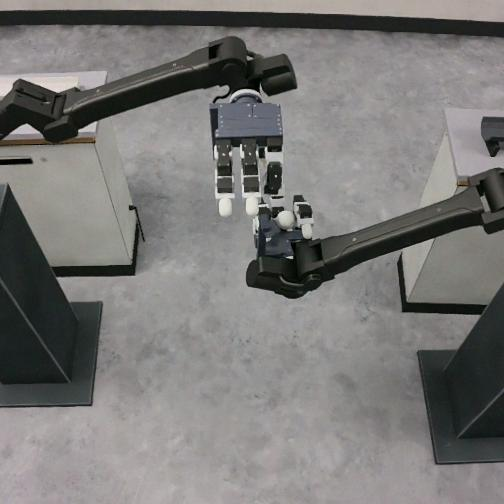

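Clean retreat. Continue arm1 away, arm2 grip.

Request:
move --arm1 '{"target":[-0.90,-0.012,1.15,0.041,-0.008,0.728,-0.685],"speed":0.15}' --arm2 '{"joints":{"hand_speed":-0.8,"hand_middle_mcp":-0.1,"hand_middle_pip":-0.518,"hand_middle_dip":0.043}}'

Request:
move --arm1 '{"joints":{"joint1_rad":-1.40,"joint2_rad":1.3,"joint3_rad":1.2,"joint4_rad":-1.35,"joint6_rad":-1.56},"min_time_s":3}' --arm2 '{"joints":{"hand_middle_mcp":-0.16,"hand_middle_pip":-0.76}}' --cameras '["cam_gap_1","arm2_cam_wrist"]'

Scene clock: 2829.50 s.
Joint torques (N m): arm1=[1.32 -21.77 8.51 -0.44 1.32 0.03] | arm2=[1.61 -19.08 9.95 0.92 1.02 -0.05] | arm3=[1.38 -16.91 8.13 0.46 1.12 0.02]
Heat: arm1: hottest joint2_rad 35 °C; arm2: hottest joint2_rad 40 °C; arm3: hottest joint2_rad 34 °C.
move: arm1 done; arm2 off_target
Joint velocities: within noise
arm1.joint_positions: joint1_rad=-1.576 joint2_rad=+2.097 joint3_rad=+2.218 joint4_rad=-1.686 joint5_rad=+1.499 joint6_rad=-1.546 hand_index_mcp=+0.021 hand_index_abd=-0.103 hand_index_pip=-0.415 hand_index_dip=+0.699 hand_middle_mcp=+0.745 hand_middle_abd=+0.000 hand_middle_pip=+0.576 hand_middle_dip=+0.696 hand_ring_mcp=+0.746 hand_ring_abd=+0.000 hand_ring_pip=+0.576 hand_ring_dip=+0.696 hand_thumb_cmc=-0.572 hand_thumb_axl=+0.678 hand_thumb_mcp=+0.288 hand_thumb_ipl=+0.170 hand_current_limit=+0.400 hand_speed=-0.400
arm1.joint_status: not commanded
arm1.hand_state: goal,goal,goal,goal,goal,goal,goal,goal,goal,goal,goal,goal,goal,goal,goal,goal
arm1.index_mcp_current_ma: -4
arm1.index_abd_current_ma: 0
arm1.index_pip_current_ma: 1
arm1.index_dip_current_ma: 1
arm1.middle_mcp_current_ma: -4
arm1.middle_abd_current_ma: 0
arm1.middle_pip_current_ma: 0
arm1.middle_dip_current_ma: 0
arm1.ring_mcp_current_ma: -3
arm1.ring_abd_current_ma: 0
arm1.ring_pip_current_ma: 0
arm1.ring_dip_current_ma: 0
arm1.thumb_cmc_current_ma: 0
arm1.thumb_axl_current_ma: 0
arm1.thumb_mcp_current_ma: 0
arm1.thumb_ipl_current_ma: 1
arm1.hand_goal_index_mcp: 0.030
arm1.hand_goal_index_abd: -0.106
arm1.hand_goal_index_pip: -0.420
arm1.hand_goal_index_dip: 0.696
arm1.hand_goal_middle_mcp: 0.754
arm1.hand_goal_middle_abd: 0.000
arm1.hand_goal_middle_pip: 0.576
arm1.hand_goal_middle_dip: 0.696
arm1.hand_goal_ring_mcp: 0.754
arm1.hand_goal_ring_abd: 0.000
arm1.hand_goal_ring_pip: 0.576
arm1.hand_goal_ring_dip: 0.696
arm1.hand_goal_thumb_cmc: -0.570
arm1.hand_goal_thumb_axl: 0.678
arm1.hand_goal_thumb_mcp: 0.290
arm1.hand_goal_thumb_ipl: 0.168
arm1.hand: x=-0.8982 y=-0.0161 z=+1.1422 quat_wxyz=(+0.039, -0.014, +0.729, -0.684) (m; scene frame)
arm1.hand_target: x=-0.9000 y=-0.0124 z=+1.1500 quat_wxyz=(+0.045, -0.011, +0.728, -0.684) (m; scene frame)
arm1.hand_status: done (0.009 m and 0.7 deg from the pose sent, 0.105 m and 2.7 deg at the start; a joint's target at an end of its range on 35 of 53 steps)
arm2.joint_positions: joint1_rad=+1.632 joint2_rad=+2.423 joint3_rad=+1.938 joint4_rad=-0.611 joint5_rad=+1.390 joint6_rad=+1.183 hand_index_mcp=-0.340 hand_index_abd=+0.001 hand_index_pip=-0.882 hand_index_dip=+0.408 hand_middle_mcp=-0.065 hand_middle_abd=-0.002 hand_middle_pip=-0.517 hand_middle_dip=+0.046 hand_ring_mcp=-0.340 hand_ring_abd=+0.001 hand_ring_pip=-0.882 hand_ring_dip=+0.409 hand_thumb_cmc=+0.723 hand_thumb_axl=+0.677 hand_thumb_mcp=+0.226 hand_thumb_ipl=+0.168 hand_current_limit=+0.400 hand_speed=-0.800
arm2.joint_status: hand_middle_mcp off_target (ended at -0.065, target -0.100); the others done
arm2.hand_state: goal,goal,goal,goal,blocked,goal,goal,goal,goal,goal,goal,goal,goal,goal,goal,goal
arm2.index_mcp_current_ma: 7
arm2.index_abd_current_ma: 2
arm2.index_pip_current_ma: -1
arm2.index_dip_current_ma: 9
arm2.middle_mcp_current_ma: 176
arm2.middle_abd_current_ma: -7
arm2.middle_pip_current_ma: 6
arm2.middle_dip_current_ma: 10
arm2.ring_mcp_current_ma: 8
arm2.ring_abd_current_ma: 2
arm2.ring_pip_current_ma: -1
arm2.ring_dip_current_ma: 11
arm2.thumb_cmc_current_ma: 40
arm2.thumb_axl_current_ma: -4
arm2.thumb_mcp_current_ma: -2
arm2.thumb_ipl_current_ma: -2
arm2.hand_goal_index_mcp: -0.342
arm2.hand_goal_index_abd: 0.000
arm2.hand_goal_index_pip: -0.882
arm2.hand_goal_index_dip: 0.406
arm2.hand_goal_middle_mcp: -0.100
arm2.hand_goal_middle_abd: 0.000
arm2.hand_goal_middle_pip: -0.518
arm2.hand_goal_middle_dip: 0.044
arm2.hand_goal_ring_mcp: -0.342
arm2.hand_goal_ring_abd: 0.000
arm2.hand_goal_ring_pip: -0.882
arm2.hand_goal_ring_dip: 0.406
arm2.hand_goal_thumb_cmc: 0.714
arm2.hand_goal_thumb_axl: 0.678
arm2.hand_goal_thumb_mcp: 0.226
arm2.hand_goal_thumb_ipl: 0.168
arm2.hand: x=-0.7380 y=+0.0818 z=+0.9819 quat_wxyz=(-0.099, -0.034, +0.761, +0.641) (m; scene frame)
arm2.hand_target: x=-0.7462 y=+0.0847 z=+0.9931 quat_wxyz=(-0.118, -0.012, +0.759, +0.640) (m; scene frame)
arm2.hand_status: not commanded
arm3: as last shown
pictures: none

Scene clock: 2833.03 s.
Joint torques (N m): arm1=[2.02 -10.87 8.5 0.85 1.28 -0.15] | arm2=[1.79 -19.02 9.95 1.01 1.01 -0.07] | arm3=[1.49 -16.97 8.1 0.44 1.11 0.02]
Heat: arm1: hottest joint2_rad 35 °C; arm2: hottest joint2_rad 40 °C; arm3: hottest joint2_rad 34 °C.
move: arm1 done; arm2 off_target
Joint velocities: within noise
arm1.joint_positions: joint1_rad=-1.416 joint2_rad=+1.314 joint3_rad=+1.198 joint4_rad=-1.364 joint5_rad=+1.499 joint6_rad=-1.549 hand_index_mcp=+0.021 hand_index_abd=-0.103 hand_index_pip=-0.415 hand_index_dip=+0.699 hand_middle_mcp=+0.745 hand_middle_abd=+0.000 hand_middle_pip=+0.576 hand_middle_dip=+0.696 hand_ring_mcp=+0.746 hand_ring_abd=+0.000 hand_ring_pip=+0.576 hand_ring_dip=+0.696 hand_thumb_cmc=-0.572 hand_thumb_axl=+0.678 hand_thumb_mcp=+0.288 hand_thumb_ipl=+0.170 hand_current_limit=+0.400 hand_speed=-0.400
arm1.joint_status: all done
arm1.hand_state: goal,goal,goal,goal,goal,goal,goal,goal,goal,goal,goal,goal,goal,goal,goal,goal
arm1.index_mcp_current_ma: -4
arm1.index_abd_current_ma: 0
arm1.index_pip_current_ma: 1
arm1.index_dip_current_ma: 1
arm1.middle_mcp_current_ma: -4
arm1.middle_abd_current_ma: 0
arm1.middle_pip_current_ma: 0
arm1.middle_dip_current_ma: 0
arm1.ring_mcp_current_ma: -3
arm1.ring_abd_current_ma: 0
arm1.ring_pip_current_ma: 0
arm1.ring_dip_current_ma: 0
arm1.thumb_cmc_current_ma: 0
arm1.thumb_axl_current_ma: 0
arm1.thumb_mcp_current_ma: 0
arm1.thumb_ipl_current_ma: 0
arm1.hand_goal_index_mcp: 0.030
arm1.hand_goal_index_abd: -0.106
arm1.hand_goal_index_pip: -0.420
arm1.hand_goal_index_dip: 0.696
arm1.hand_goal_middle_mcp: 0.754
arm1.hand_goal_middle_abd: 0.000
arm1.hand_goal_middle_pip: 0.576
arm1.hand_goal_middle_dip: 0.696
arm1.hand_goal_ring_mcp: 0.754
arm1.hand_goal_ring_abd: 0.000
arm1.hand_goal_ring_pip: 0.576
arm1.hand_goal_ring_dip: 0.696
arm1.hand_goal_thumb_cmc: -0.570
arm1.hand_goal_thumb_axl: 0.678
arm1.hand_goal_thumb_mcp: 0.290
arm1.hand_goal_thumb_ipl: 0.168
arm1.hand: x=-1.1461 y=+0.0331 z=+1.1432 quat_wxyz=(+0.123, -0.044, +0.727, -0.674) (m; scene frame)
arm1.hand_target: x=-1.1459 y=+0.0399 z=+1.1495 quat_wxyz=(+0.135, -0.044, +0.726, -0.673) (m; scene frame)
arm1.hand_status: not commanded
arm2.joint_positions: joint1_rad=+1.632 joint2_rad=+2.423 joint3_rad=+1.938 joint4_rad=-0.611 joint5_rad=+1.390 joint6_rad=+1.183 hand_index_mcp=-0.340 hand_index_abd=+0.001 hand_index_pip=-0.882 hand_index_dip=+0.408 hand_middle_mcp=-0.077 hand_middle_abd=-0.006 hand_middle_pip=-0.691 hand_middle_dip=+0.052 hand_ring_mcp=-0.340 hand_ring_abd=+0.001 hand_ring_pip=-0.882 hand_ring_dip=+0.409 hand_thumb_cmc=+0.723 hand_thumb_axl=+0.677 hand_thumb_mcp=+0.226 hand_thumb_ipl=+0.168 hand_current_limit=+0.400 hand_speed=-0.800
arm2.joint_status: hand_middle_mcp off_target (ended at -0.077, target -0.160); hand_middle_pip off_target (ended at -0.691, target -0.760)
arm2.hand_state: goal,goal,goal,goal,blocked,goal,blocked,goal,goal,goal,goal,goal,goal,goal,goal,goal
arm2.index_mcp_current_ma: 7
arm2.index_abd_current_ma: 2
arm2.index_pip_current_ma: -1
arm2.index_dip_current_ma: 9
arm2.middle_mcp_current_ma: 385
arm2.middle_abd_current_ma: -25
arm2.middle_pip_current_ma: 332
arm2.middle_dip_current_ma: 36
arm2.ring_mcp_current_ma: 8
arm2.ring_abd_current_ma: 2
arm2.ring_pip_current_ma: -1
arm2.ring_dip_current_ma: 11
arm2.thumb_cmc_current_ma: 40
arm2.thumb_axl_current_ma: -4
arm2.thumb_mcp_current_ma: -2
arm2.thumb_ipl_current_ma: -2
arm2.hand_goal_index_mcp: -0.342
arm2.hand_goal_index_abd: 0.000
arm2.hand_goal_index_pip: -0.882
arm2.hand_goal_index_dip: 0.406
arm2.hand_goal_middle_mcp: -0.160
arm2.hand_goal_middle_abd: 0.000
arm2.hand_goal_middle_pip: -0.760
arm2.hand_goal_middle_dip: 0.044
arm2.hand_goal_ring_mcp: -0.342
arm2.hand_goal_ring_abd: 0.000
arm2.hand_goal_ring_pip: -0.882
arm2.hand_goal_ring_dip: 0.406
arm2.hand_goal_thumb_cmc: 0.714
arm2.hand_goal_thumb_axl: 0.678
arm2.hand_goal_thumb_mcp: 0.226
arm2.hand_goal_thumb_ipl: 0.168
arm2.hand: x=-0.7380 y=+0.0818 z=+0.9819 quat_wxyz=(-0.099, -0.034, +0.761, +0.641) (m; scene frame)
arm2.hand_target: x=-0.7462 y=+0.0847 z=+0.9931 quat_wxyz=(-0.118, -0.012, +0.759, +0.640) (m; scene frame)
arm2.hand_status: not commanded
arm3: as last shown
pictures: arm2_cam_wrist, cam_gap_1
camera_calibration:
arm2_cam_wrist: T_world_to_cam=[[0.827309, 0.25101, 0.502548, 0.130165], [0.504537, -0.725366, -0.46828, 0.841414], [0.246989, 0.640966, -0.726745, 0.971981], [0, 0, 0, 1]] pos_world=[-0.772279, -0.0453465, 1.03499]

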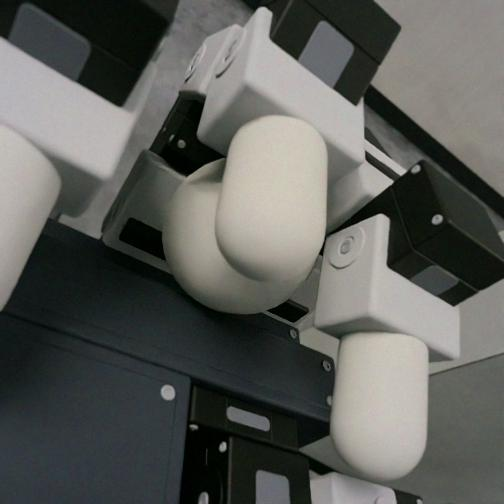

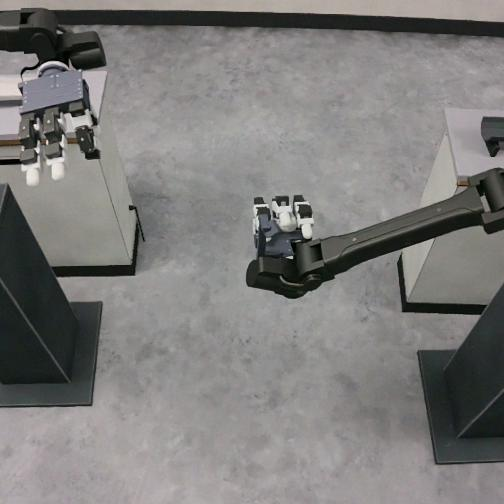

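Request:
move --arm2 '{"joints":{"joint2_rad":1.85,"joint3_rad":1.95,"joint4_rad":-1.16},"min_time_s":3}'

Request:
move --arm2 '{"joints":{"joint1_rad":-1.45,"joint2_rad":1.7,"joint3_rad":1.75,"joint4_rad":0.2,"joint5_rad":0,"joint6_rad":0.12},"min_time_s":6}'

Request:
move --arm2 '{"joints":{"joint1_rad":-1.490,"joint2_rad":2.2,"joint3_rad":1.70,"joint4_rad":0.65,"joint5_rad":0,"joint6_rad":0.113},"min_time_s":4}'

Request:
move --arm2 '{"joints":{"joint2_rad":2.369,"joint3_rad":1.676,"joint4_rad":0.82},"min_time_s":3}' --cameras '["arm2_cam_wrist","cam_gap_2"]'

Scene clock: 2840.07 s.
Joint torques (N m): arm1=[2.2 -10.87 8.51 0.84 1.29 -0.15] | arm2=[1.73 -17.2 7.98 0.28 0.99 -0.05] | arm3=[1.49 -16.91 8.13 0.46 1.12 0.02]
Heat: arm1: hottest joint2_rad 35 °C; arm2: hottest joint2_rad 40 °C; arm3: hottest joint2_rad 34 °C.
move: arm2 done
Joint velocities: within noise
arm1, arm3: as last shown
arm2.joint_positions: joint1_rad=+1.632 joint2_rad=+1.879 joint3_rad=+1.938 joint4_rad=-1.155 joint5_rad=+1.390 joint6_rad=+1.183 hand_index_mcp=-0.340 hand_index_abd=+0.001 hand_index_pip=-0.882 hand_index_dip=+0.408 hand_middle_mcp=-0.077 hand_middle_abd=-0.007 hand_middle_pip=-0.691 hand_middle_dip=+0.052 hand_ring_mcp=-0.340 hand_ring_abd=+0.001 hand_ring_pip=-0.882 hand_ring_dip=+0.409 hand_thumb_cmc=+0.723 hand_thumb_axl=+0.677 hand_thumb_mcp=+0.226 hand_thumb_ipl=+0.168 hand_current_limit=+0.400 hand_speed=-0.800
arm2.joint_status: all done
arm2.hand_state: goal,goal,goal,goal,blocked,goal,blocked,goal,goal,goal,goal,goal,goal,goal,goal,goal
arm2.index_mcp_current_ma: 7
arm2.index_abd_current_ma: 2
arm2.index_pip_current_ma: -1
arm2.index_dip_current_ma: 9
arm2.middle_mcp_current_ma: 385
arm2.middle_abd_current_ma: -26
arm2.middle_pip_current_ma: 332
arm2.middle_dip_current_ma: 36
arm2.ring_mcp_current_ma: 8
arm2.ring_abd_current_ma: 2
arm2.ring_pip_current_ma: -1
arm2.ring_dip_current_ma: 11
arm2.thumb_cmc_current_ma: 40
arm2.thumb_axl_current_ma: -4
arm2.thumb_mcp_current_ma: -2
arm2.thumb_ipl_current_ma: -2
arm2.hand_goal_index_mcp: -0.342
arm2.hand_goal_index_abd: 0.000
arm2.hand_goal_index_pip: -0.882
arm2.hand_goal_index_dip: 0.406
arm2.hand_goal_middle_mcp: -0.160
arm2.hand_goal_middle_abd: 0.000
arm2.hand_goal_middle_pip: -0.760
arm2.hand_goal_middle_dip: 0.044
arm2.hand_goal_ring_mcp: -0.342
arm2.hand_goal_ring_abd: 0.000
arm2.hand_goal_ring_pip: -0.882
arm2.hand_goal_ring_dip: 0.406
arm2.hand_goal_thumb_cmc: 0.714
arm2.hand_goal_thumb_axl: 0.678
arm2.hand_goal_thumb_mcp: 0.226
arm2.hand_goal_thumb_ipl: 0.168
arm2.hand: x=-0.6270 y=+0.0946 z=+1.3233 quat_wxyz=(-0.099, -0.034, +0.761, +0.641) (m; scene frame)
arm2.hand_target: x=-0.6146 y=+0.0992 z=+1.3446 quat_wxyz=(-0.113, -0.017, +0.759, +0.641) (m; scene frame)
arm2.hand_status: not commanded
pictures: none

Scene clock: 2846.77 s.
Joint torques (N m): arm1=[2.2 -10.81 8.53 0.84 1.28 -0.15] | arm2=[2.43 -18.02 8.16 2.56 -0.15 -0.25] | arm3=[1.44 -16.91 8.13 0.44 1.11 0.02]
Heat: arm1: hottest joint2_rad 35 °C; arm2: hottest joint2_rad 39 °C; arm3: hottest joint2_rad 34 °C.
move: arm2 done
Joint velocities: arm1=[within noise] | arm2=[within noise] | arm3=[0.005 -0.005 -0.007 0.012 0.095 -0.168]
arm1, arm3: as last shown
arm2.joint_positions: joint1_rad=-1.457 joint2_rad=+1.742 joint3_rad=+1.748 joint4_rad=+0.179 joint5_rad=+0.001 joint6_rad=+0.130 hand_index_mcp=-0.341 hand_index_abd=+0.001 hand_index_pip=-0.882 hand_index_dip=+0.408 hand_middle_mcp=-0.077 hand_middle_abd=-0.007 hand_middle_pip=-0.691 hand_middle_dip=+0.052 hand_ring_mcp=-0.340 hand_ring_abd=+0.001 hand_ring_pip=-0.882 hand_ring_dip=+0.409 hand_thumb_cmc=+0.723 hand_thumb_axl=+0.677 hand_thumb_mcp=+0.226 hand_thumb_ipl=+0.168 hand_current_limit=+0.400 hand_speed=-0.800
arm2.joint_status: all done
arm2.hand_state: goal,goal,goal,goal,blocked,goal,blocked,goal,goal,goal,goal,goal,goal,goal,goal,goal
arm2.index_mcp_current_ma: 6
arm2.index_abd_current_ma: 2
arm2.index_pip_current_ma: -1
arm2.index_dip_current_ma: 9
arm2.middle_mcp_current_ma: 385
arm2.middle_abd_current_ma: -26
arm2.middle_pip_current_ma: 332
arm2.middle_dip_current_ma: 36
arm2.ring_mcp_current_ma: 8
arm2.ring_abd_current_ma: 2
arm2.ring_pip_current_ma: -1
arm2.ring_dip_current_ma: 11
arm2.thumb_cmc_current_ma: 40
arm2.thumb_axl_current_ma: -4
arm2.thumb_mcp_current_ma: -2
arm2.thumb_ipl_current_ma: -2
arm2.hand_goal_index_mcp: -0.342
arm2.hand_goal_index_abd: 0.000
arm2.hand_goal_index_pip: -0.882
arm2.hand_goal_index_dip: 0.406
arm2.hand_goal_middle_mcp: -0.160
arm2.hand_goal_middle_abd: 0.000
arm2.hand_goal_middle_pip: -0.760
arm2.hand_goal_middle_dip: 0.044
arm2.hand_goal_ring_mcp: -0.342
arm2.hand_goal_ring_abd: 0.000
arm2.hand_goal_ring_pip: -0.882
arm2.hand_goal_ring_dip: 0.406
arm2.hand_goal_thumb_cmc: 0.714
arm2.hand_goal_thumb_axl: 0.678
arm2.hand_goal_thumb_mcp: 0.226
arm2.hand_goal_thumb_ipl: 0.168
arm2.hand: x=+0.7526 y=+0.0678 z=+1.4421 quat_wxyz=(+0.456, +0.448, +0.463, +0.614) (m; scene frame)
arm2.hand_target: x=+0.7282 y=+0.0705 z=+1.4792 quat_wxyz=(+0.469, +0.426, +0.449, +0.630) (m; scene frame)
arm2.hand_status: not commanded
pictures: none

Scene clock: 2851.43 s.
Joint torques (N m): arm1=[2.2 -10.93 8.5 0.83 1.28 -0.16] | arm2=[0.79 -18.78 7.28 2.69 -0.14 -0.23] | arm3=[1.44 -16.97 8.12 0.46 1.12 0.02]
Heat: arm1: hottest joint2_rad 35 °C; arm2: hottest joint2_rad 39 °C; arm3: hottest joint2_rad 34 °C.
move: arm2 done
Joint velocities: within noise
arm1, arm3: as last shown
arm2.joint_positions: joint1_rad=-1.477 joint2_rad=+2.193 joint3_rad=+1.696 joint4_rad=+0.629 joint5_rad=+0.001 joint6_rad=+0.123 hand_index_mcp=-0.341 hand_index_abd=+0.001 hand_index_pip=-0.882 hand_index_dip=+0.408 hand_middle_mcp=-0.077 hand_middle_abd=-0.007 hand_middle_pip=-0.691 hand_middle_dip=+0.052 hand_ring_mcp=-0.341 hand_ring_abd=+0.001 hand_ring_pip=-0.882 hand_ring_dip=+0.409 hand_thumb_cmc=+0.723 hand_thumb_axl=+0.677 hand_thumb_mcp=+0.226 hand_thumb_ipl=+0.168 hand_current_limit=+0.400 hand_speed=-0.800
arm2.joint_status: all done
arm2.hand_state: goal,goal,goal,goal,blocked,goal,blocked,goal,goal,goal,goal,goal,goal,goal,goal,goal
arm2.index_mcp_current_ma: 5
arm2.index_abd_current_ma: 2
arm2.index_pip_current_ma: -1
arm2.index_dip_current_ma: 9
arm2.middle_mcp_current_ma: 385
arm2.middle_abd_current_ma: -26
arm2.middle_pip_current_ma: 332
arm2.middle_dip_current_ma: 36
arm2.ring_mcp_current_ma: 5
arm2.ring_abd_current_ma: 2
arm2.ring_pip_current_ma: -1
arm2.ring_dip_current_ma: 11
arm2.thumb_cmc_current_ma: 40
arm2.thumb_axl_current_ma: -4
arm2.thumb_mcp_current_ma: -2
arm2.thumb_ipl_current_ma: -2
arm2.hand_goal_index_mcp: -0.342
arm2.hand_goal_index_abd: 0.000
arm2.hand_goal_index_pip: -0.882
arm2.hand_goal_index_dip: 0.406
arm2.hand_goal_middle_mcp: -0.160
arm2.hand_goal_middle_abd: 0.000
arm2.hand_goal_middle_pip: -0.760
arm2.hand_goal_middle_dip: 0.044
arm2.hand_goal_ring_mcp: -0.342
arm2.hand_goal_ring_abd: 0.000
arm2.hand_goal_ring_pip: -0.882
arm2.hand_goal_ring_dip: 0.406
arm2.hand_goal_thumb_cmc: 0.714
arm2.hand_goal_thumb_axl: 0.678
arm2.hand_goal_thumb_mcp: 0.226
arm2.hand_goal_thumb_ipl: 0.168
arm2.hand: x=+0.8534 y=+0.0682 z=+1.1507 quat_wxyz=(+0.454, +0.465, +0.475, +0.594) (m; scene frame)
arm2.hand_target: x=+0.8536 y=+0.0574 z=+1.1525 quat_wxyz=(+0.464, +0.460, +0.469, +0.594) (m; scene frame)
arm2.hand_status: not commanded
pictures: none

Scene clock: 2854.87 s.
Joint torques (N m): arm1=[2.26 -10.87 8.51 0.84 1.3 -0.15] | arm2=[0.79 -19.31 6.43 2.66 -0.13 -0.25] | arm3=[1.49 -16.91 8.12 0.46 1.12 0.02]
Heat: arm1: hottest joint2_rad 35 °C; arm2: hottest joint2_rad 39 °C; arm3: hottest joint2_rad 34 °C.
move: arm2 done
Joint velocities: within noise
arm1, arm3: as last shown
arm2.joint_positions: joint1_rad=-1.477 joint2_rad=+2.358 joint3_rad=+1.675 joint4_rad=+0.799 joint5_rad=+0.001 joint6_rad=+0.123 hand_index_mcp=-0.341 hand_index_abd=+0.001 hand_index_pip=-0.882 hand_index_dip=+0.408 hand_middle_mcp=-0.077 hand_middle_abd=-0.007 hand_middle_pip=-0.691 hand_middle_dip=+0.052 hand_ring_mcp=-0.341 hand_ring_abd=+0.001 hand_ring_pip=-0.882 hand_ring_dip=+0.409 hand_thumb_cmc=+0.723 hand_thumb_axl=+0.677 hand_thumb_mcp=+0.226 hand_thumb_ipl=+0.168 hand_current_limit=+0.400 hand_speed=-0.800
arm2.joint_status: all done
arm2.hand_state: goal,goal,goal,goal,blocked,goal,blocked,goal,goal,goal,goal,goal,goal,goal,goal,goal
arm2.index_mcp_current_ma: 5
arm2.index_abd_current_ma: 2
arm2.index_pip_current_ma: -1
arm2.index_dip_current_ma: 9
arm2.middle_mcp_current_ma: 385
arm2.middle_abd_current_ma: -26
arm2.middle_pip_current_ma: 332
arm2.middle_dip_current_ma: 36
arm2.ring_mcp_current_ma: 5
arm2.ring_abd_current_ma: 2
arm2.ring_pip_current_ma: -1
arm2.ring_dip_current_ma: 11
arm2.thumb_cmc_current_ma: 40
arm2.thumb_axl_current_ma: -4
arm2.thumb_mcp_current_ma: -2
arm2.thumb_ipl_current_ma: -2
arm2.hand_goal_index_mcp: -0.342
arm2.hand_goal_index_abd: 0.000
arm2.hand_goal_index_pip: -0.882
arm2.hand_goal_index_dip: 0.406
arm2.hand_goal_middle_mcp: -0.160
arm2.hand_goal_middle_abd: 0.000
arm2.hand_goal_middle_pip: -0.760
arm2.hand_goal_middle_dip: 0.044
arm2.hand_goal_ring_mcp: -0.342
arm2.hand_goal_ring_abd: 0.000
arm2.hand_goal_ring_pip: -0.882
arm2.hand_goal_ring_dip: 0.406
arm2.hand_goal_thumb_cmc: 0.714
arm2.hand_goal_thumb_axl: 0.678
arm2.hand_goal_thumb_mcp: 0.226
arm2.hand_goal_thumb_ipl: 0.168
arm2.hand: x=+0.8543 y=+0.0683 z=+1.0389 quat_wxyz=(+0.450, +0.469, +0.479, +0.590) (m; scene frame)
arm2.hand_target: x=+0.8541 y=+0.0574 z=+1.0355 quat_wxyz=(+0.459, +0.467, +0.476, +0.588) (m; scene frame)
arm2.hand_status: not commanded
pictures: arm2_cam_wrist, cam_gap_2
camera_calibration:
arm2_cam_wrist: T_world_to_cam=[[0.0772011, -0.865432, 0.495044, -0.487512], [-0.605294, -0.435233, -0.666477, 1.18917], [0.79225, -0.248194, -0.557441, 0.0476902], [0, 0, 0, 1]] pos_world=[0.71965, 0.107494, 1.06048]

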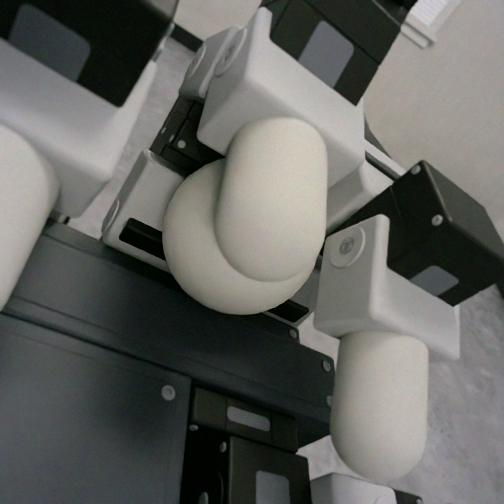

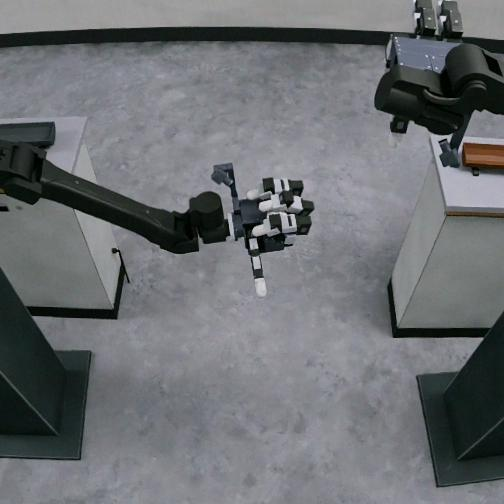

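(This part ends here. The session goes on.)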